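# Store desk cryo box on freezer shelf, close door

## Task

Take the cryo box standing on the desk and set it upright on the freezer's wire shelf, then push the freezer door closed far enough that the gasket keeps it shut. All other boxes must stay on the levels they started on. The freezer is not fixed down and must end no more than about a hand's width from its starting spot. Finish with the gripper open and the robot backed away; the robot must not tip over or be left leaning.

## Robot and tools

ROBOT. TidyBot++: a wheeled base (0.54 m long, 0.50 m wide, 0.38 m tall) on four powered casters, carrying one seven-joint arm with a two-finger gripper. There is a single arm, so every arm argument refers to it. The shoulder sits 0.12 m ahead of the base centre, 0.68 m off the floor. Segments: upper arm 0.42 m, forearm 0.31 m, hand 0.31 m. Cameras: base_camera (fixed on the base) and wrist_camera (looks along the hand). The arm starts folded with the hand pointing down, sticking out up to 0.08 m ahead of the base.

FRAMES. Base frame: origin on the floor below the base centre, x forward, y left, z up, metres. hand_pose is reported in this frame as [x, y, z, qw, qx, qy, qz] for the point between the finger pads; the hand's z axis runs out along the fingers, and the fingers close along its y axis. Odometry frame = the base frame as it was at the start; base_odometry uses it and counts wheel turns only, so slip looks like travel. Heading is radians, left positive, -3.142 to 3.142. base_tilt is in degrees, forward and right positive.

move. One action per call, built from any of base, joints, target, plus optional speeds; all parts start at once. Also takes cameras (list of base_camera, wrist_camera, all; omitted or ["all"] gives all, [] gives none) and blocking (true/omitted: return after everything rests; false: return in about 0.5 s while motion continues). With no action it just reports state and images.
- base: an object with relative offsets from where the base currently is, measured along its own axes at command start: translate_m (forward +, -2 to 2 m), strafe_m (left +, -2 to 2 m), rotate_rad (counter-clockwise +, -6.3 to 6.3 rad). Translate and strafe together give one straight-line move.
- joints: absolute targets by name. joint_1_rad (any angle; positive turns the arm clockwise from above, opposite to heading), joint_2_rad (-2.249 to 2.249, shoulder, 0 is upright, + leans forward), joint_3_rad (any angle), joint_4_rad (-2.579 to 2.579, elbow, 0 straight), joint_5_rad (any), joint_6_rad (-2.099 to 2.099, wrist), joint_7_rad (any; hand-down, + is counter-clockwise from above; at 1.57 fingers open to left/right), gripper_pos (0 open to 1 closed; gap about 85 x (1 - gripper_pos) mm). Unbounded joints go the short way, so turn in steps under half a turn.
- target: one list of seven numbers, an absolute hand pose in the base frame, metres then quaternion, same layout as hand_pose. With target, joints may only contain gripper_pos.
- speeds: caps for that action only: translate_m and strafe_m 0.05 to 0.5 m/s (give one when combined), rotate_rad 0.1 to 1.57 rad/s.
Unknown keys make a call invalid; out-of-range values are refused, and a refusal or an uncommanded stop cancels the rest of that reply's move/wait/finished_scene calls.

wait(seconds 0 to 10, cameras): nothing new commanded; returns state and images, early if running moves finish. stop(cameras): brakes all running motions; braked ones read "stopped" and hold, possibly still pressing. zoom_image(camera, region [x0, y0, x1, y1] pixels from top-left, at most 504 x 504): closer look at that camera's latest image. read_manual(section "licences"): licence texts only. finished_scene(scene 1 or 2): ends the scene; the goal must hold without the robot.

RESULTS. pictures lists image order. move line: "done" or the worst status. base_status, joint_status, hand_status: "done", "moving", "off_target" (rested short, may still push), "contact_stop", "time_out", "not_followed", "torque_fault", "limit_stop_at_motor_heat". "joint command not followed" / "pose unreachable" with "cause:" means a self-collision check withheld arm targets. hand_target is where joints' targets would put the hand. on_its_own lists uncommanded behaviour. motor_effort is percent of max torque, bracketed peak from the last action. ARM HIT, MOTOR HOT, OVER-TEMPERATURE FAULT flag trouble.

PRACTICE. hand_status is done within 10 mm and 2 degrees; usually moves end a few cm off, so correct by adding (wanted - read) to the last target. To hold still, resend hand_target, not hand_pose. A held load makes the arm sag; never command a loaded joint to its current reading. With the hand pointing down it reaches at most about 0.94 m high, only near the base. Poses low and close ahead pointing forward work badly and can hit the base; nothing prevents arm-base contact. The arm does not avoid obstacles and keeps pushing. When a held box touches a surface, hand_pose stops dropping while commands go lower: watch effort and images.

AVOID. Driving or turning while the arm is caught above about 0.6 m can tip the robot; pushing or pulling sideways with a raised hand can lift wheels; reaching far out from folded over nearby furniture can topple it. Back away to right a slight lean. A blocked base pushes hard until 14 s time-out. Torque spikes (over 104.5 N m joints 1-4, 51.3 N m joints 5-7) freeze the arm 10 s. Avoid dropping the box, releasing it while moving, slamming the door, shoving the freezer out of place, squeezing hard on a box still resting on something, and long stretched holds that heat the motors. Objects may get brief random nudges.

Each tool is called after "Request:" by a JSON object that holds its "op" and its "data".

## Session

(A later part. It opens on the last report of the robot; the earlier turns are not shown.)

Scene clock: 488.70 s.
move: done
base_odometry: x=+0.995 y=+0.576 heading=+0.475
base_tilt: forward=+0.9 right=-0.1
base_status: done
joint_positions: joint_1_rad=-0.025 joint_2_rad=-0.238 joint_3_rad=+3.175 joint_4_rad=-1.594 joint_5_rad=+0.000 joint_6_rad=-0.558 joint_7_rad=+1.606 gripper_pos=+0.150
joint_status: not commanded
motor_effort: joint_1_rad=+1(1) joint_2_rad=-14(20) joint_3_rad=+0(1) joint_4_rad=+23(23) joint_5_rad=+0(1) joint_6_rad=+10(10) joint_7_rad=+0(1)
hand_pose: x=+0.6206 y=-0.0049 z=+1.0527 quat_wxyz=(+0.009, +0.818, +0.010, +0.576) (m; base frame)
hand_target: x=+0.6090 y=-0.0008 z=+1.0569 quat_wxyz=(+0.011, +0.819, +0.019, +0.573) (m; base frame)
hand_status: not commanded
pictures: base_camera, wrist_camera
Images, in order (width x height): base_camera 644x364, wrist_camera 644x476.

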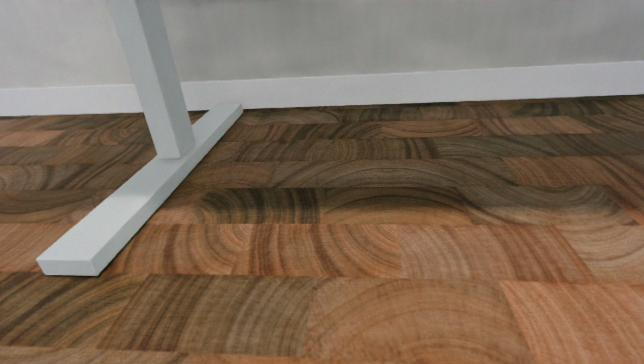

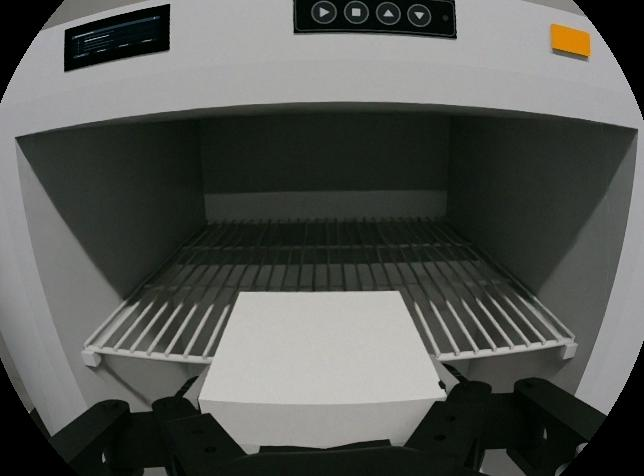

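Request:
{"op": "move", "data": {"joints": {"joint_2_rad": -0.285, "joint_4_rad": -1.58, "joint_6_rad": -0.6}, "cameras": []}}

Request:
{"op": "move", "data": {"base": {"translate_m": 0.07}, "speeds": {"translate_m": 0.2}}}

Scene clock: 507.17 s.
move: done
base_odometry: x=+0.995 y=+0.576 heading=+0.475
base_tilt: forward=+0.9 right=-0.1
base_status: not commanded
joint_positions: joint_1_rad=-0.025 joint_2_rad=-0.253 joint_3_rad=+3.175 joint_4_rad=-1.593 joint_5_rad=+0.000 joint_6_rad=-0.566 joint_7_rad=+1.606 gripper_pos=+0.150
joint_status: all done
motor_effort: joint_1_rad=+0(1) joint_2_rad=-14(17) joint_3_rad=+0(1) joint_4_rad=+22(24) joint_5_rad=+0(1) joint_6_rad=+10(10) joint_7_rad=+0(1)
hand_pose: x=+0.6139 y=-0.0051 z=+1.0591 quat_wxyz=(+0.009, +0.815, +0.009, +0.579) (m; base frame)
hand_target: x=+0.5986 y=-0.0011 z=+1.0721 quat_wxyz=(+0.010, +0.812, +0.018, +0.584) (m; base frame)
hand_status: not commanded
pictures: none
No camera images: "cameras" was empty.

Scene clock: 508.23 s.
move: done
base_odometry: x=+1.057 y=+0.608 heading=+0.475
base_tilt: forward=+0.9 right=-0.2
base_status: done
joint_positions: joint_1_rad=-0.025 joint_2_rad=-0.262 joint_3_rad=+3.175 joint_4_rad=-1.592 joint_5_rad=+0.000 joint_6_rad=-0.567 joint_7_rad=+1.606 gripper_pos=+0.150
joint_status: not commanded
motor_effort: joint_1_rad=+1(1) joint_2_rad=-13(18) joint_3_rad=+0(1) joint_4_rad=+22(23) joint_5_rad=+0(1) joint_6_rad=+10(11) joint_7_rad=+0(1)
hand_pose: x=+0.6105 y=-0.0052 z=+1.0637 quat_wxyz=(+0.009, +0.812, +0.009, +0.583) (m; base frame)
hand_target: x=+0.5986 y=-0.0011 z=+1.0721 quat_wxyz=(+0.010, +0.812, +0.018, +0.584) (m; base frame)
hand_status: not commanded
pictures: base_camera, wrist_camera
Images, in order (width x height): base_camera 644x364, wrist_camera 644x476.

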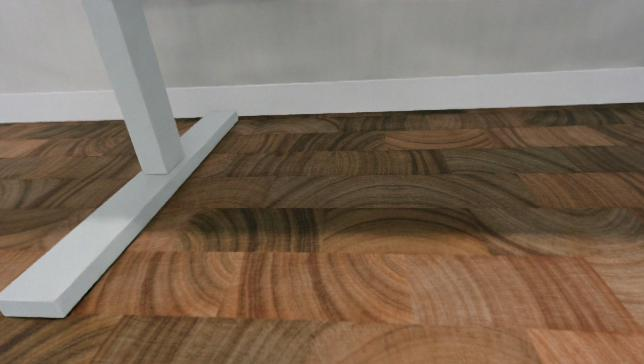

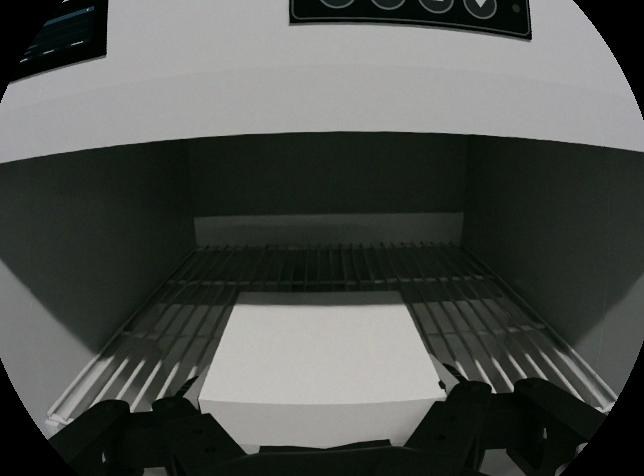

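Request:
{"op": "move", "data": {"base": {"translate_m": 0.07}, "speeds": {"translate_m": 0.15}}}

Request:
{"op": "zoom_image", "data": {"camera": "wrist_camera", "region": [100, 200, 560, 476]}}

Scene clock: 515.07 s.
move: done
base_odometry: x=+1.119 y=+0.640 heading=+0.475
base_tilt: forward=+0.9 right=-0.2
base_status: done
joint_positions: joint_1_rad=-0.025 joint_2_rad=-0.269 joint_3_rad=+3.175 joint_4_rad=-1.591 joint_5_rad=+0.000 joint_6_rad=-0.568 joint_7_rad=+1.606 gripper_pos=+0.150
joint_status: not commanded
motor_effort: joint_1_rad=+1(1) joint_2_rad=-13(17) joint_3_rad=+1(1) joint_4_rad=+22(23) joint_5_rad=+0(1) joint_6_rad=+10(11) joint_7_rad=+0(1)
hand_pose: x=+0.6079 y=-0.0052 z=+1.0670 quat_wxyz=(+0.009, +0.811, +0.009, +0.586) (m; base frame)
hand_target: x=+0.5986 y=-0.0011 z=+1.0721 quat_wxyz=(+0.010, +0.812, +0.018, +0.584) (m; base frame)
hand_status: not commanded
pictures: base_camera, wrist_camera
Images, in order (width x height): base_camera 644x364, wrist_camera 644x476.

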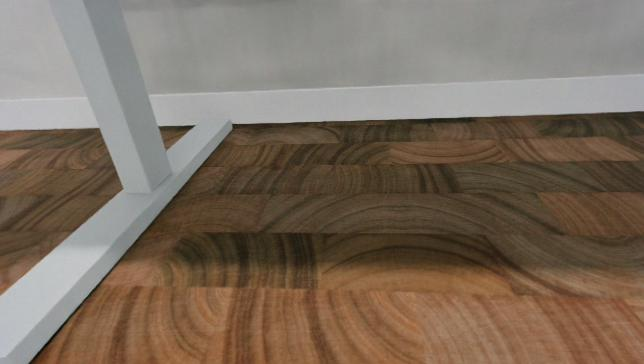

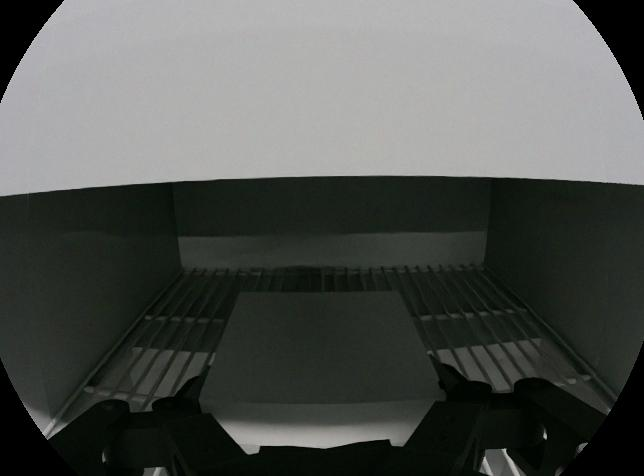

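Scaled by 1.096.

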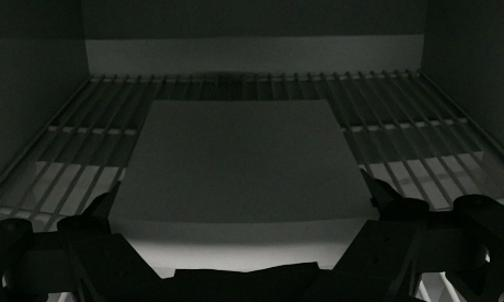

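Request:
{"op": "move", "data": {"joints": {"joint_2_rad": -0.245, "joint_4_rad": -1.59, "joint_6_rad": -0.545}, "cameras": []}}

Request:
{"op": "move", "data": {"joints": {"joint_2_rad": -0.22, "joint_4_rad": -1.595, "joint_6_rad": -0.515}}}

Scene clock: 523.73 s.
move: done
base_odometry: x=+1.119 y=+0.640 heading=+0.475
base_tilt: forward=+0.8 right=-0.2
base_status: not commanded
joint_positions: joint_1_rad=-0.025 joint_2_rad=-0.253 joint_3_rad=+3.175 joint_4_rad=-1.591 joint_5_rad=+0.000 joint_6_rad=-0.554 joint_7_rad=+1.606 gripper_pos=+0.150
joint_status: all done
motor_effort: joint_1_rad=+0(1) joint_2_rad=-14(15) joint_3_rad=+0(0) joint_4_rad=+22(23) joint_5_rad=-1(1) joint_6_rad=+9(11) joint_7_rad=+0(1)
hand_pose: x=+0.6155 y=-0.0051 z=+1.0632 quat_wxyz=(+0.009, +0.811, +0.009, +0.585) (m; base frame)
hand_target: x=+0.6193 y=-0.0007 z=+1.0627 quat_wxyz=(+0.011, +0.810, +0.018, +0.586) (m; base frame)
hand_status: not commanded
pictures: none
No camera images: "cameras" was empty.

Scene clock: 524.43 s.
move: done
base_odometry: x=+1.119 y=+0.640 heading=+0.475
base_tilt: forward=+0.9 right=-0.1
base_status: not commanded
joint_positions: joint_1_rad=-0.025 joint_2_rad=-0.232 joint_3_rad=+3.175 joint_4_rad=-1.591 joint_5_rad=+0.000 joint_6_rad=-0.539 joint_7_rad=+1.606 gripper_pos=+0.150
joint_status: all done
motor_effort: joint_1_rad=+0(1) joint_2_rad=-14(16) joint_3_rad=+0(1) joint_4_rad=+23(23) joint_5_rad=-1(1) joint_6_rad=+10(10) joint_7_rad=-1(1)
hand_pose: x=+0.6249 y=-0.0050 z=+1.0568 quat_wxyz=(+0.009, +0.813, +0.009, +0.582) (m; base frame)
hand_target: x=+0.6315 y=-0.0005 z=+1.0559 quat_wxyz=(+0.011, +0.810, +0.018, +0.586) (m; base frame)
hand_status: not commanded
pictures: base_camera, wrist_camera
Images, in order (width x height): base_camera 644x364, wrist_camera 644x476.

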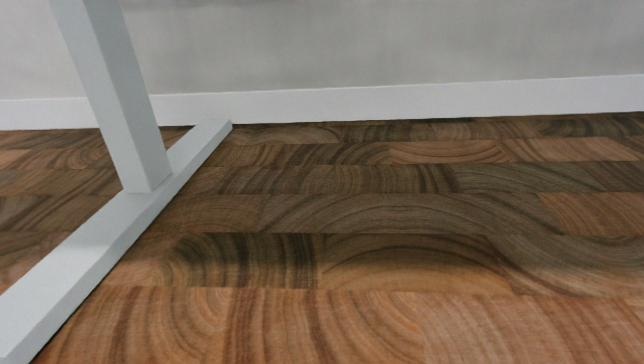

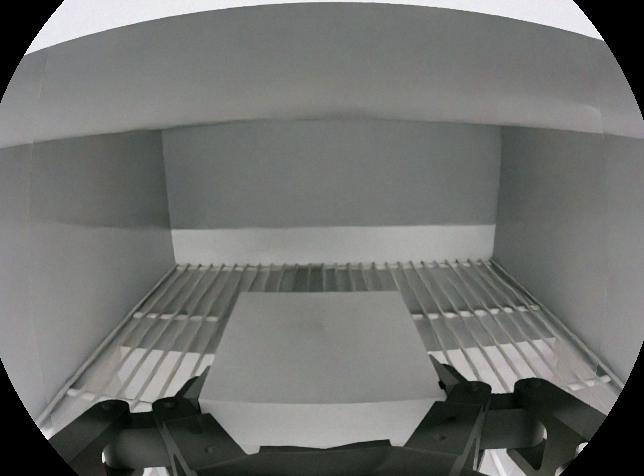

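Request:
{"op": "move", "data": {"joints": {"joint_2_rad": -0.22, "joint_4_rad": -1.645, "joint_6_rad": -0.465}}}

Request:
{"op": "move", "data": {"joints": {"joint_2_rad": -0.22, "joint_4_rad": -1.69, "joint_6_rad": -0.42}}}

Scene clock: 533.57 s.
move: done
base_odometry: x=+1.119 y=+0.640 heading=+0.475
base_tilt: forward=+0.9 right=-0.2
base_status: not commanded
joint_positions: joint_1_rad=-0.025 joint_2_rad=-0.231 joint_3_rad=+3.175 joint_4_rad=-1.624 joint_5_rad=+0.000 joint_6_rad=-0.493 joint_7_rad=+1.606 gripper_pos=+0.150
joint_status: all done
motor_effort: joint_1_rad=+1(1) joint_2_rad=-14(16) joint_3_rad=+0(1) joint_4_rad=+22(23) joint_5_rad=-1(1) joint_6_rad=+9(11) joint_7_rad=+0(1)
hand_pose: x=+0.6284 y=-0.0049 z=+1.0507 quat_wxyz=(+0.009, +0.809, +0.009, +0.587) (m; base frame)
hand_target: x=+0.6342 y=-0.0004 z=+1.0404 quat_wxyz=(+0.011, +0.810, +0.018, +0.586) (m; base frame)
hand_status: not commanded
pictures: base_camera, wrist_camera
Images, in order (width x height): base_camera 644x364, wrist_camera 644x476.

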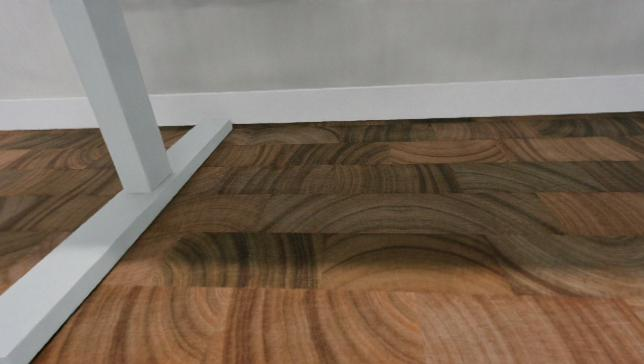

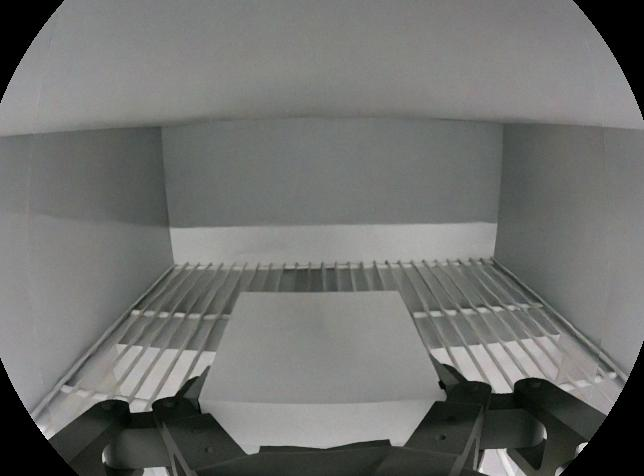

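Scene clock: 534.27 s.
move: done
base_odometry: x=+1.119 y=+0.640 heading=+0.475
base_tilt: forward=+0.9 right=-0.2
base_status: not commanded
joint_positions: joint_1_rad=-0.025 joint_2_rad=-0.231 joint_3_rad=+3.175 joint_4_rad=-1.651 joint_5_rad=+0.000 joint_6_rad=-0.437 joint_7_rad=+1.606 gripper_pos=+0.150
joint_status: all done
motor_effort: joint_1_rad=+1(1) joint_2_rad=-10(15) joint_3_rad=+0(1) joint_4_rad=+19(23) joint_5_rad=+0(1) joint_6_rad=+7(11) joint_7_rad=-1(1)
hand_pose: x=+0.6325 y=-0.0050 z=+1.0507 quat_wxyz=(+0.010, +0.801, +0.009, +0.599) (m; base frame)
hand_target: x=+0.6359 y=-0.0003 z=+1.0264 quat_wxyz=(+0.011, +0.810, +0.018, +0.586) (m; base frame)
hand_status: not commanded
pictures: base_camera, wrist_camera
Images, in order (width x height): base_camera 644x364, wrist_camera 644x476.

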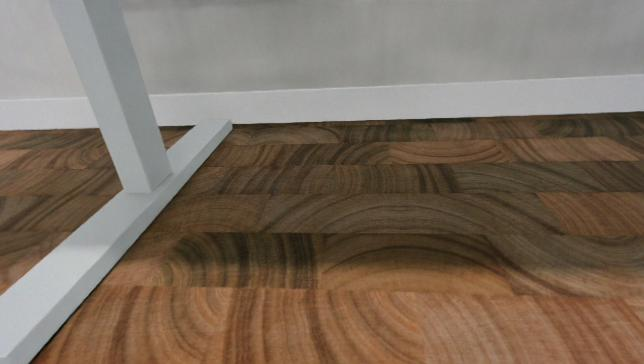

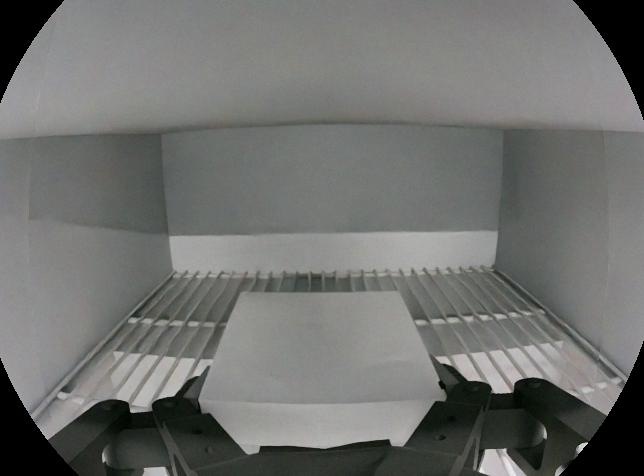

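Request:
{"op": "move", "data": {"joints": {"joint_2_rad": -0.22, "joint_4_rad": -1.68, "joint_6_rad": -0.475}}}

Scene clock: 541.60 s.
move: done
base_odometry: x=+1.119 y=+0.640 heading=+0.475
base_tilt: forward=+0.9 right=-0.2
base_status: not commanded
joint_positions: joint_1_rad=-0.025 joint_2_rad=-0.231 joint_3_rad=+3.175 joint_4_rad=-1.645 joint_5_rad=+0.000 joint_6_rad=-0.451 joint_7_rad=+1.606 gripper_pos=+0.150
joint_status: all done
motor_effort: joint_1_rad=+0(1) joint_2_rad=-10(12) joint_3_rad=+0(1) joint_4_rad=+17(19) joint_5_rad=-1(1) joint_6_rad=+5(7) joint_7_rad=-1(1)
hand_pose: x=+0.6315 y=-0.0049 z=+1.0504 quat_wxyz=(+0.010, +0.803, +0.009, +0.596) (m; base frame)
hand_target: x=+0.6309 y=-0.0002 z=+1.0163 quat_wxyz=(+0.011, +0.823, +0.019, +0.567) (m; base frame)
hand_status: not commanded
pictures: base_camera, wrist_camera
Images, in order (width x height): base_camera 644x364, wrist_camera 644x476.

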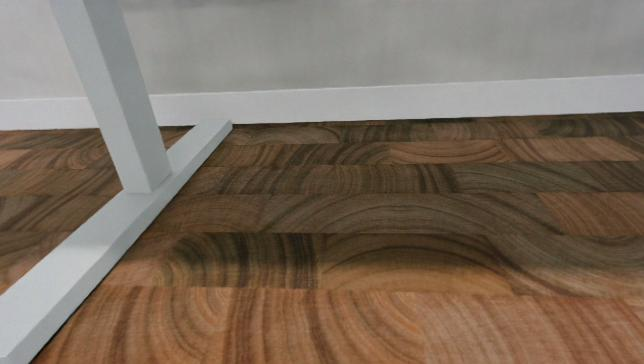

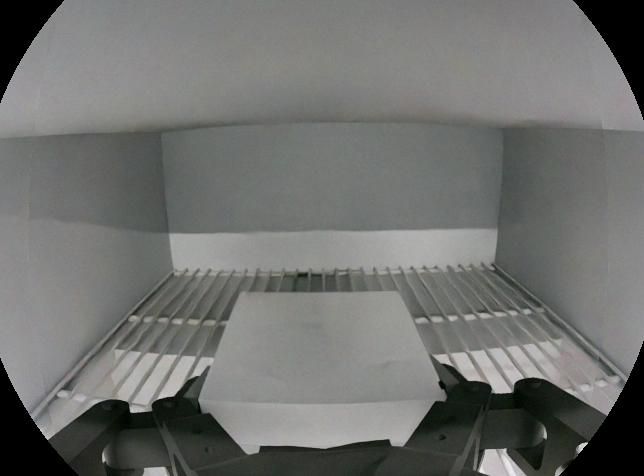

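Request:
{"op": "move", "data": {"joints": {"joint_1_rad":-0.03,"joint_2_rad":-0.22,"joint_4_rad":-1.65,"joint_6_rad":-0.50,"joint_7_rad":1.62}, "cameras": []}}

Request:
{"op": "move", "data": {"joints": {"gripper_pos":0}, "cameras": ["wrist_camera"]}}

Scene clock: 594.80 s.
move: done
base_odometry: x=+1.119 y=+0.640 heading=+0.475
base_tilt: forward=+0.9 right=-0.1
base_status: not commanded
joint_positions: joint_1_rad=-0.025 joint_2_rad=-0.231 joint_3_rad=+3.175 joint_4_rad=-1.638 joint_5_rad=+0.000 joint_6_rad=-0.464 joint_7_rad=+1.606 gripper_pos=+0.150
joint_status: all done
motor_effort: joint_1_rad=+1(2) joint_2_rad=-12(14) joint_3_rad=+0(1) joint_4_rad=+18(20) joint_5_rad=+0(1) joint_6_rad=+6(7) joint_7_rad=+0(1)
hand_pose: x=+0.6305 y=-0.0049 z=+1.0505 quat_wxyz=(+0.010, +0.805, +0.009, +0.593) (m; base frame)
hand_target: x=+0.6302 y=-0.0003 z=+1.0271 quat_wxyz=(+0.011, +0.822, +0.019, +0.569) (m; base frame)
hand_status: not commanded
pictures: none
No camera images: "cameras" was empty.

Scene clock: 595.63 s.
move: done
base_odometry: x=+1.119 y=+0.640 heading=+0.475
base_tilt: forward=+0.9 right=-0.1
base_status: not commanded
joint_positions: joint_1_rad=-0.025 joint_2_rad=-0.231 joint_3_rad=+3.175 joint_4_rad=-1.638 joint_5_rad=+0.000 joint_6_rad=-0.470 joint_7_rad=+1.606 gripper_pos=+0.000
joint_status: all done
motor_effort: joint_1_rad=+1(1) joint_2_rad=-14(14) joint_3_rad=+1(1) joint_4_rad=+22(22) joint_5_rad=+0(1) joint_6_rad=+9(9) joint_7_rad=+0(1)
hand_pose: x=+0.6300 y=-0.0049 z=+1.0486 quat_wxyz=(+0.009, +0.807, +0.009, +0.591) (m; base frame)
hand_target: x=+0.6302 y=-0.0003 z=+1.0271 quat_wxyz=(+0.011, +0.822, +0.019, +0.569) (m; base frame)
hand_status: not commanded
pictures: wrist_camera
Images, in order (width x height): wrist_camera 644x476.

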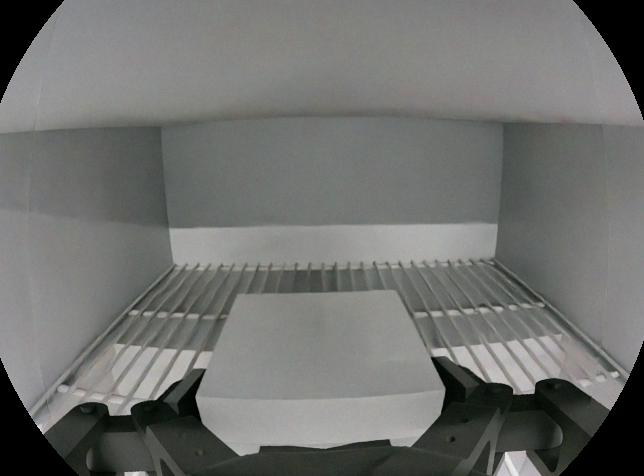

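Request:
{"op": "move", "data": {"joints": {"joint_4_rad":-1.62,"joint_6_rad":-0.53}, "cameras": []}}

Request:
{"op": "move", "data": {"base": {"translate_m":-0.15}, "speeds": {"translate_m":0.15}, "cameras": ["wrist_camera"]}}

Request:
{"op": "move", "data": {"base": {"translate_m":-0.4}, "cameras": ["wrist_camera"]}}

Scene clock: 605.03 s.
move: done
base_odometry: x=+1.119 y=+0.640 heading=+0.475
base_tilt: forward=+0.9 right=-0.2
base_status: not commanded
joint_positions: joint_1_rad=-0.025 joint_2_rad=-0.231 joint_3_rad=+3.175 joint_4_rad=-1.620 joint_5_rad=+0.000 joint_6_rad=-0.494 joint_7_rad=+1.606 gripper_pos=+0.000
joint_status: all done
motor_effort: joint_1_rad=+1(1) joint_2_rad=-13(14) joint_3_rad=+1(1) joint_4_rad=+21(23) joint_5_rad=+0(1) joint_6_rad=+8(10) joint_7_rad=+0(0)
hand_pose: x=+0.6285 y=-0.0049 z=+1.0526 quat_wxyz=(+0.009, +0.808, +0.009, +0.589) (m; base frame)
hand_target: x=+0.6288 y=-0.0003 z=+1.0364 quat_wxyz=(+0.011, +0.822, +0.019, +0.569) (m; base frame)
hand_status: not commanded
pictures: none
No camera images: "cameras" was empty.

Scene clock: 606.67 s.
move: done
base_odometry: x=+0.986 y=+0.572 heading=+0.475
base_tilt: forward=+0.9 right=-0.1
base_status: done
joint_positions: joint_1_rad=-0.025 joint_2_rad=-0.224 joint_3_rad=+3.175 joint_4_rad=-1.620 joint_5_rad=+0.000 joint_6_rad=-0.494 joint_7_rad=+1.606 gripper_pos=+0.000
joint_status: not commanded
motor_effort: joint_1_rad=+1(1) joint_2_rad=-14(17) joint_3_rad=+0(1) joint_4_rad=+21(22) joint_5_rad=-1(1) joint_6_rad=+9(9) joint_7_rad=+0(1)
hand_pose: x=+0.6309 y=-0.0049 z=+1.0492 quat_wxyz=(+0.009, +0.810, +0.009, +0.586) (m; base frame)
hand_target: x=+0.6288 y=-0.0003 z=+1.0364 quat_wxyz=(+0.011, +0.822, +0.019, +0.569) (m; base frame)
hand_status: not commanded
pictures: wrist_camera
Images, in order (width x height): wrist_camera 644x476.

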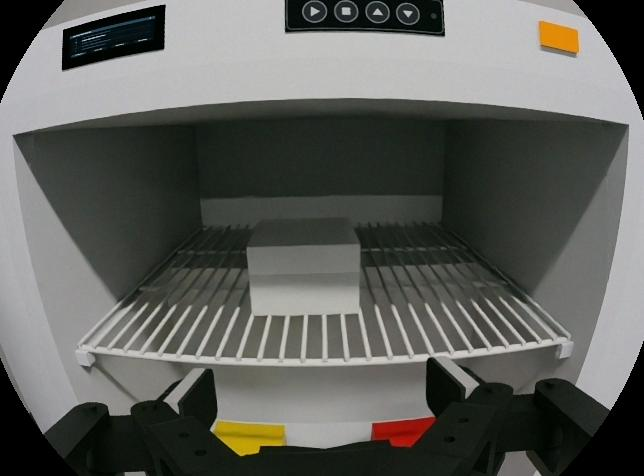

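Scene clock: 608.73 s.
move: done
base_odometry: x=+0.630 y=+0.389 heading=+0.475
base_tilt: forward=+0.8 right=-0.2
base_status: done
joint_positions: joint_1_rad=-0.025 joint_2_rad=-0.225 joint_3_rad=+3.175 joint_4_rad=-1.620 joint_5_rad=+0.000 joint_6_rad=-0.494 joint_7_rad=+1.606 gripper_pos=+0.000
joint_status: not commanded
motor_effort: joint_1_rad=+1(1) joint_2_rad=-14(17) joint_3_rad=+0(1) joint_4_rad=+21(22) joint_5_rad=-1(1) joint_6_rad=+8(9) joint_7_rad=+0(1)
hand_pose: x=+0.6308 y=-0.0049 z=+1.0493 quat_wxyz=(+0.009, +0.810, +0.009, +0.586) (m; base frame)
hand_target: x=+0.6288 y=-0.0003 z=+1.0364 quat_wxyz=(+0.011, +0.822, +0.019, +0.569) (m; base frame)
hand_status: not commanded
pictures: wrist_camera
Images, in order (width x height): wrist_camera 644x476.

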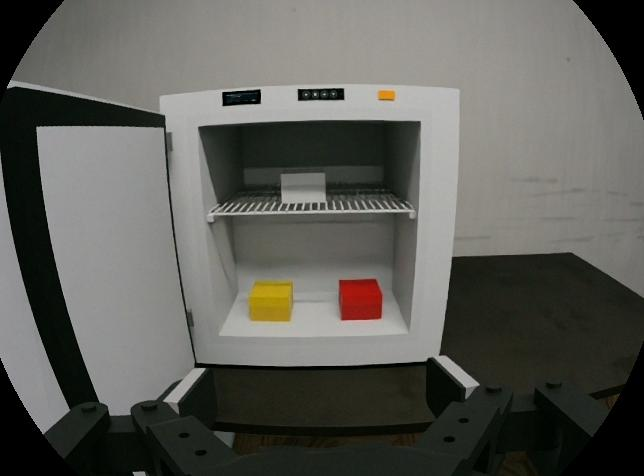

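Request:
{"op": "move", "data": {"base": {"translate_m":-0.3}, "joints": {"joint_1_rad":-0.03,"joint_2_rad":-0.325,"joint_4_rad":-2.262,"joint_6_rad":0.35,"joint_7_rad":1.62,"gripper_pos":1}, "cameras": []}}

Request:
{"op": "move", "data": {"base": {"translate_m":0.107,"strafe_m":0.673,"rotate_rad":-0.675}, "cameras": []}}

Request:
{"op": "move", "data": {"base": {"translate_m":0.211,"strafe_m":0.746,"rotate_rad":-0.633}, "cameras": ["wrist_camera"]}}

Scene clock: 642.93 s.
move: done
base_odometry: x=+0.363 y=+0.252 heading=+0.475
base_tilt: forward=+0.8 right=-0.1
base_status: done
joint_positions: joint_1_rad=-0.025 joint_2_rad=-0.304 joint_3_rad=+3.175 joint_4_rad=-2.236 joint_5_rad=+0.000 joint_6_rad=+0.316 joint_7_rad=+1.606 gripper_pos=+0.999
joint_status: all done
motor_effort: joint_1_rad=+0(2) joint_2_rad=-10(17) joint_3_rad=+0(1) joint_4_rad=+21(24) joint_5_rad=-1(1) joint_6_rad=+9(10) joint_7_rad=+0(2)
hand_pose: x=+0.5985 y=-0.0044 z=+0.9581 quat_wxyz=(+0.011, +0.723, +0.007, +0.691) (m; base frame)
hand_target: x=+0.5898 y=-0.0004 z=+0.9630 quat_wxyz=(+0.013, +0.713, +0.015, +0.701) (m; base frame)
hand_status: not commanded
pictures: none
No camera images: "cameras" was empty.

Scene clock: 645.77 s.
move: done
base_odometry: x=+0.150 y=+0.899 heading=-0.201
base_tilt: forward=+0.9 right=-0.2
base_status: done
joint_positions: joint_1_rad=-0.026 joint_2_rad=-0.307 joint_3_rad=+3.172 joint_4_rad=-2.237 joint_5_rad=+0.000 joint_6_rad=+0.320 joint_7_rad=+1.606 gripper_pos=+0.999
joint_status: not commanded
motor_effort: joint_1_rad=+0(2) joint_2_rad=-10(12) joint_3_rad=+0(2) joint_4_rad=+20(21) joint_5_rad=+0(2) joint_6_rad=+10(10) joint_7_rad=+0(1)
hand_pose: x=+0.5976 y=-0.0026 z=+0.9603 quat_wxyz=(+0.010, +0.721, +0.009, +0.693) (m; base frame)
hand_target: x=+0.5898 y=-0.0004 z=+0.9630 quat_wxyz=(+0.013, +0.713, +0.015, +0.701) (m; base frame)
hand_status: not commanded
pictures: none
No camera images: "cameras" was empty.

Scene clock: 648.70 s.
move: done
base_odometry: x=+0.506 y=+1.588 heading=-0.834
base_tilt: forward=+0.9 right=-0.2
base_status: done
joint_positions: joint_1_rad=-0.027 joint_2_rad=-0.307 joint_3_rad=+3.169 joint_4_rad=-2.237 joint_5_rad=+0.000 joint_6_rad=+0.320 joint_7_rad=+1.606 gripper_pos=+0.999
joint_status: not commanded
motor_effort: joint_1_rad=+1(2) joint_2_rad=-10(12) joint_3_rad=+1(3) joint_4_rad=+21(22) joint_5_rad=+0(1) joint_6_rad=+10(10) joint_7_rad=+0(1)
hand_pose: x=+0.5974 y=-0.0009 z=+0.9606 quat_wxyz=(+0.009, +0.721, +0.010, +0.693) (m; base frame)
hand_target: x=+0.5898 y=-0.0004 z=+0.9630 quat_wxyz=(+0.013, +0.713, +0.015, +0.701) (m; base frame)
hand_status: not commanded
pictures: wrist_camera
Images, in order (width x height): wrist_camera 644x476.

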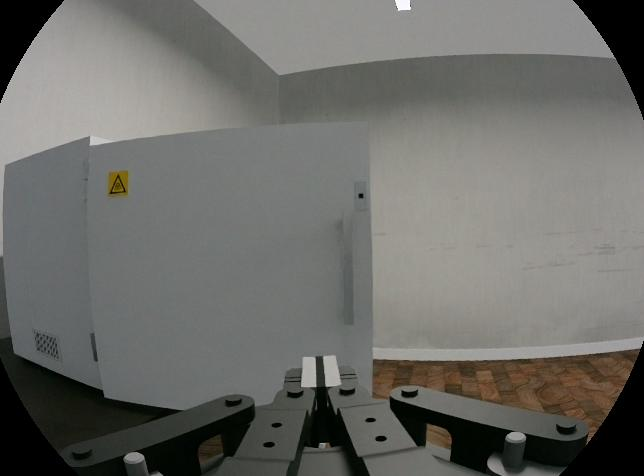

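Request:
{"op": "move", "data": {"base": {"translate_m":0.37}, "speeds": {"translate_m":0.3}, "cameras": []}}

Request:
{"op": "move", "data": {"base": {"translate_m":0.16,"strafe_m":-0.2,"rotate_rad":0.32}, "speeds": {"translate_m":0.2,"rotate_rad":0.25}, "cameras": ["wrist_camera"]}}

Request:
{"op": "move", "data": {"base": {"translate_m":0.14,"strafe_m":-0.2,"rotate_rad":0.32}, "speeds": {"translate_m":0.2,"rotate_rad":0.25}, "cameras": ["wrist_camera"]}}

Scene clock: 666.20 s.
move: done
base_odometry: x=+0.755 y=+1.314 heading=-0.834
base_tilt: forward=+0.9 right=-0.2
base_status: done
joint_positions: joint_1_rad=-0.027 joint_2_rad=-0.313 joint_3_rad=+3.169 joint_4_rad=-2.238 joint_5_rad=+0.000 joint_6_rad=+0.321 joint_7_rad=+1.606 gripper_pos=+0.999
joint_status: not commanded
motor_effort: joint_1_rad=+1(1) joint_2_rad=-10(14) joint_3_rad=+0(1) joint_4_rad=+21(22) joint_5_rad=-1(1) joint_6_rad=+9(10) joint_7_rad=+0(1)
hand_pose: x=+0.5959 y=-0.0009 z=+0.9630 quat_wxyz=(+0.009, +0.719, +0.010, +0.695) (m; base frame)
hand_target: x=+0.5898 y=-0.0004 z=+0.9630 quat_wxyz=(+0.013, +0.713, +0.015, +0.701) (m; base frame)
hand_status: not commanded
pictures: none
No camera images: "cameras" was empty.

Scene clock: 668.23 s.
move: done
base_odometry: x=+0.714 y=+1.061 heading=-0.513
base_tilt: forward=+0.9 right=-0.1
base_status: done
joint_positions: joint_1_rad=-0.027 joint_2_rad=-0.313 joint_3_rad=+3.170 joint_4_rad=-2.238 joint_5_rad=+0.000 joint_6_rad=+0.322 joint_7_rad=+1.606 gripper_pos=+0.999
joint_status: not commanded
motor_effort: joint_1_rad=+1(1) joint_2_rad=-10(11) joint_3_rad=+1(2) joint_4_rad=+21(22) joint_5_rad=+0(1) joint_6_rad=+9(10) joint_7_rad=+0(1)
hand_pose: x=+0.5956 y=-0.0011 z=+0.9631 quat_wxyz=(+0.009, +0.718, +0.010, +0.696) (m; base frame)
hand_target: x=+0.5898 y=-0.0004 z=+0.9630 quat_wxyz=(+0.013, +0.713, +0.015, +0.701) (m; base frame)
hand_status: not commanded
pictures: wrist_camera
Images, in order (width x height): wrist_camera 644x476.

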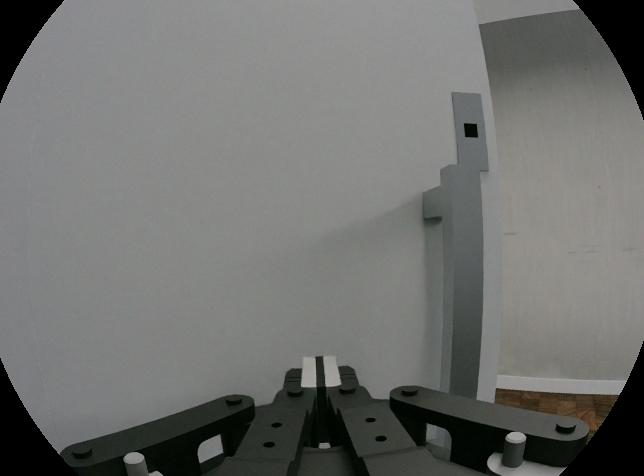

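Scene clock: 670.20 s.
move: done
base_odometry: x=+0.738 y=+0.818 heading=-0.192
base_tilt: forward=+0.9 right=-0.1
base_status: done
joint_positions: joint_1_rad=-0.027 joint_2_rad=-0.314 joint_3_rad=+3.170 joint_4_rad=-2.239 joint_5_rad=+0.000 joint_6_rad=+0.322 joint_7_rad=+1.606 gripper_pos=+0.999
joint_status: not commanded
motor_effort: joint_1_rad=+0(1) joint_2_rad=-10(13) joint_3_rad=+0(2) joint_4_rad=+21(22) joint_5_rad=-1(1) joint_6_rad=+9(10) joint_7_rad=+0(1)
hand_pose: x=+0.5953 y=-0.0011 z=+0.9633 quat_wxyz=(+0.009, +0.718, +0.010, +0.696) (m; base frame)
hand_target: x=+0.5898 y=-0.0004 z=+0.9630 quat_wxyz=(+0.013, +0.713, +0.015, +0.701) (m; base frame)
hand_status: not commanded
pictures: wrist_camera
Images, in order (width x height): wrist_camera 644x476.

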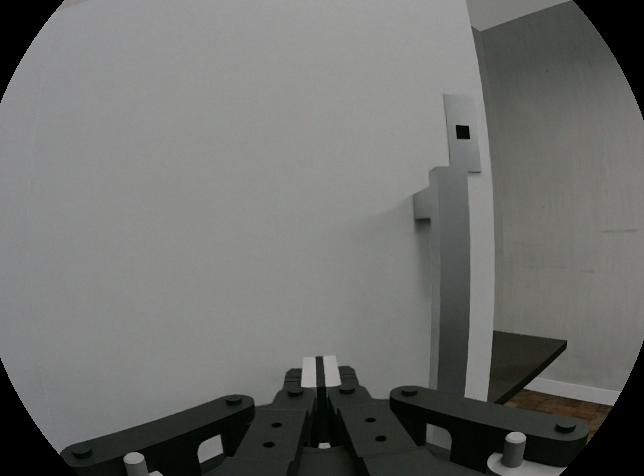

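Working nicely. Continue.

Request:
{"op": "move", "data": {"base": {"translate_m":0.14,"strafe_m":-0.2,"rotate_rad":0.32}, "speeds": {"translate_m":0.2,"rotate_rad":0.25}, "cameras": []}}

Request:
{"op": "move", "data": {"base": {"translate_m":0.12,"strafe_m":-0.19,"rotate_rad":0.345}, "speeds": {"translate_m":0.1,"rotate_rad":0.18}, "cameras": ["wrist_camera"]}}

Scene clock: 677.70 s.
move: done
base_odometry: x=+0.837 y=+0.595 heading=+0.128
base_tilt: forward=+0.9 right=-0.2
base_status: done
joint_positions: joint_1_rad=-0.027 joint_2_rad=-0.315 joint_3_rad=+3.170 joint_4_rad=-2.239 joint_5_rad=+0.000 joint_6_rad=+0.322 joint_7_rad=+1.606 gripper_pos=+0.999
joint_status: not commanded
motor_effort: joint_1_rad=+1(2) joint_2_rad=-10(13) joint_3_rad=+0(1) joint_4_rad=+21(22) joint_5_rad=-1(1) joint_6_rad=+9(10) joint_7_rad=-1(1)
hand_pose: x=+0.5950 y=-0.0012 z=+0.9634 quat_wxyz=(+0.009, +0.718, +0.010, +0.696) (m; base frame)
hand_target: x=+0.5898 y=-0.0004 z=+0.9630 quat_wxyz=(+0.013, +0.713, +0.015, +0.701) (m; base frame)
hand_status: not commanded
pictures: none
No camera images: "cameras" was empty.

Scene clock: 680.47 s.
move: done
base_odometry: x=+0.980 y=+0.422 heading=+0.474
base_tilt: forward=+0.9 right=-0.1
base_status: done
joint_positions: joint_1_rad=-0.028 joint_2_rad=-0.315 joint_3_rad=+3.170 joint_4_rad=-2.240 joint_5_rad=+0.000 joint_6_rad=+0.322 joint_7_rad=+1.606 gripper_pos=+0.999
joint_status: not commanded
motor_effort: joint_1_rad=+1(2) joint_2_rad=-10(11) joint_3_rad=+0(3) joint_4_rad=+21(22) joint_5_rad=-1(2) joint_6_rad=+10(10) joint_7_rad=+0(1)
hand_pose: x=+0.5949 y=-0.0011 z=+0.9634 quat_wxyz=(+0.009, +0.718, +0.010, +0.696) (m; base frame)
hand_target: x=+0.5898 y=-0.0004 z=+0.9630 quat_wxyz=(+0.013, +0.713, +0.015, +0.701) (m; base frame)
hand_status: not commanded
pictures: wrist_camera
Images, in order (width x height): wrist_camera 644x476.

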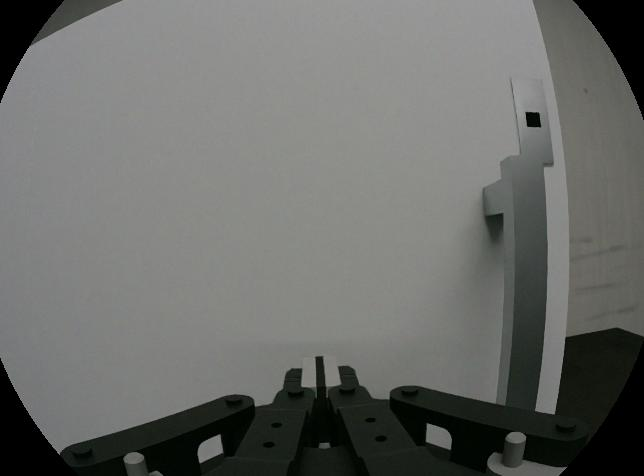

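Request:
{"op": "move", "data": {"base": {"translate_m":0.06,"strafe_m":-0.03}, "speeds": {"translate_m":0.1}, "cameras": ["wrist_camera"]}}

Request:
{"op": "move", "data": {"base": {"translate_m":0.02}, "speeds": {"translate_m":0.05}, "cameras": ["wrist_camera"]}}

Scene clock: 686.93 s.
move: done
base_odometry: x=+1.048 y=+0.422 heading=+0.474
base_tilt: forward=+0.9 right=-0.1
base_status: done
joint_positions: joint_1_rad=-0.028 joint_2_rad=-0.317 joint_3_rad=+3.170 joint_4_rad=-2.240 joint_5_rad=+0.000 joint_6_rad=+0.323 joint_7_rad=+1.606 gripper_pos=+0.999
joint_status: not commanded
motor_effort: joint_1_rad=+0(2) joint_2_rad=-10(12) joint_3_rad=+0(2) joint_4_rad=+21(22) joint_5_rad=+0(1) joint_6_rad=+9(10) joint_7_rad=+0(1)
hand_pose: x=+0.5945 y=-0.0009 z=+0.9638 quat_wxyz=(+0.009, +0.718, +0.010, +0.696) (m; base frame)
hand_target: x=+0.5898 y=-0.0004 z=+0.9630 quat_wxyz=(+0.013, +0.713, +0.015, +0.701) (m; base frame)
hand_status: not commanded
pictures: wrist_camera
Images, in order (width x height): wrist_camera 644x476.

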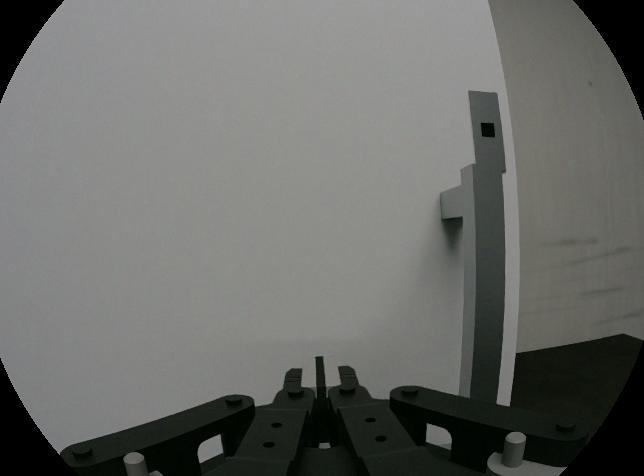

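Scene clock: 687.77 s.
move: done
base_odometry: x=+1.066 y=+0.431 heading=+0.474
base_tilt: forward=+0.8 right=-0.2
base_status: done
joint_positions: joint_1_rad=-0.028 joint_2_rad=-0.340 joint_3_rad=+3.170 joint_4_rad=-2.258 joint_5_rad=+0.000 joint_6_rad=+0.323 joint_7_rad=+1.606 gripper_pos=+0.999
joint_status: not commanded
motor_effort: joint_1_rad=+0(2) joint_2_rad=-6(11) joint_3_rad=+0(2) joint_4_rad=+23(27) joint_5_rad=+0(1) joint_6_rad=+10(11) joint_7_rad=+0(1)
hand_pose: x=+0.5860 y=-0.0008 z=+0.9637 quat_wxyz=(+0.009, +0.716, +0.010, +0.698) (m; base frame)
hand_target: x=+0.5898 y=-0.0004 z=+0.9630 quat_wxyz=(+0.013, +0.713, +0.015, +0.701) (m; base frame)
hand_status: not commanded
pictures: wrist_camera
Images, in order (width x height): wrist_camera 644x476.

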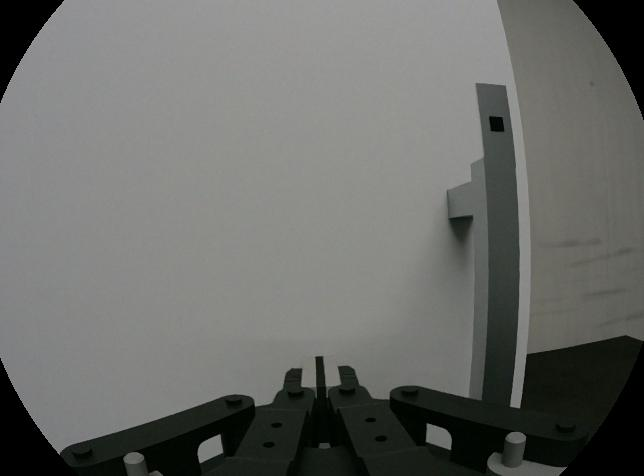

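Request:
{"op": "move", "data": {"base": {"translate_m":0.012}, "speeds": {"translate_m":0.05}, "cameras": []}}

Request:
{"op": "move", "data": {"base": {"translate_m":-0.5}, "cameras": ["wrist_camera"]}}

Scene clock: 693.90 s.
move: done
base_odometry: x=+1.076 y=+0.437 heading=+0.474
base_tilt: forward=+0.8 right=-0.2
base_status: done
joint_positions: joint_1_rad=-0.028 joint_2_rad=-0.369 joint_3_rad=+3.170 joint_4_rad=-2.281 joint_5_rad=+0.000 joint_6_rad=+0.323 joint_7_rad=+1.606 gripper_pos=+0.999
joint_status: not commanded
motor_effort: joint_1_rad=+1(2) joint_2_rad=+0(7) joint_3_rad=+1(3) joint_4_rad=+27(30) joint_5_rad=+0(1) joint_6_rad=+11(12) joint_7_rad=+0(1)
hand_pose: x=+0.5750 y=-0.0008 z=+0.9636 quat_wxyz=(+0.008, +0.713, +0.010, +0.701) (m; base frame)
hand_target: x=+0.5898 y=-0.0004 z=+0.9630 quat_wxyz=(+0.013, +0.713, +0.015, +0.701) (m; base frame)
hand_status: not commanded
pictures: none
No camera images: "cameras" was empty.

Scene clock: 696.23 s.
move: done
base_odometry: x=+0.631 y=+0.208 heading=+0.474
base_tilt: forward=+0.9 right=-0.2
base_status: done
joint_positions: joint_1_rad=-0.028 joint_2_rad=-0.326 joint_3_rad=+3.170 joint_4_rad=-2.254 joint_5_rad=+0.000 joint_6_rad=+0.332 joint_7_rad=+1.606 gripper_pos=+0.999
joint_status: not commanded
motor_effort: joint_1_rad=+1(1) joint_2_rad=-9(13) joint_3_rad=+0(2) joint_4_rad=+21(26) joint_5_rad=+1(1) joint_6_rad=+9(10) joint_7_rad=+0(1)
hand_pose: x=+0.5903 y=-0.0007 z=+0.9630 quat_wxyz=(+0.009, +0.716, +0.010, +0.698) (m; base frame)
hand_target: x=+0.5898 y=-0.0004 z=+0.9630 quat_wxyz=(+0.013, +0.713, +0.015, +0.701) (m; base frame)
hand_status: not commanded
pictures: wrist_camera
Images, in order (width x height): wrist_camera 644x476.

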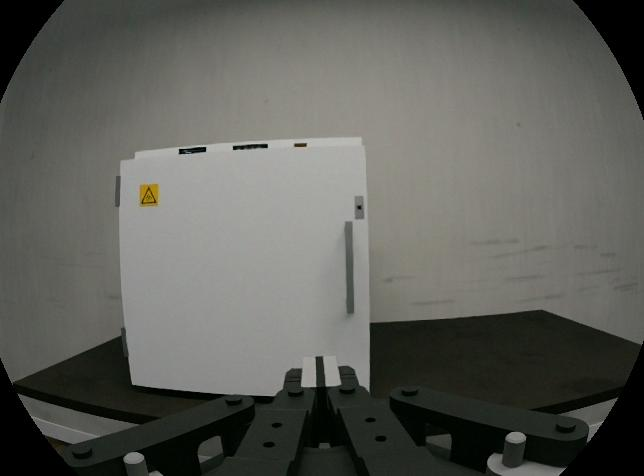

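Request:
{"op": "zoom_image", "data": {"camera": "wrist_camera", "region": [110, 130, 380, 410]}}

Request:
{"op": "finished_scene", "data": {"scene": 1}}

Scaled by 1.800.

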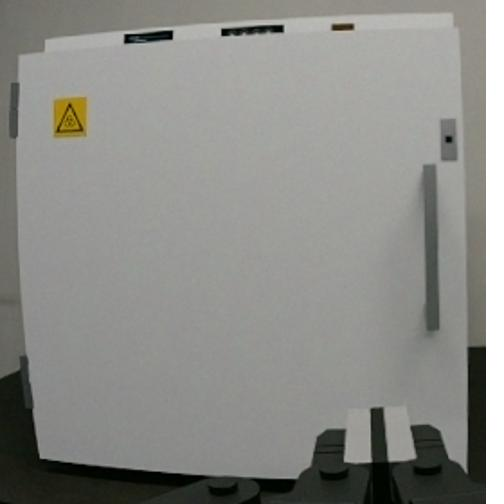

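The scene is finished: the task was done.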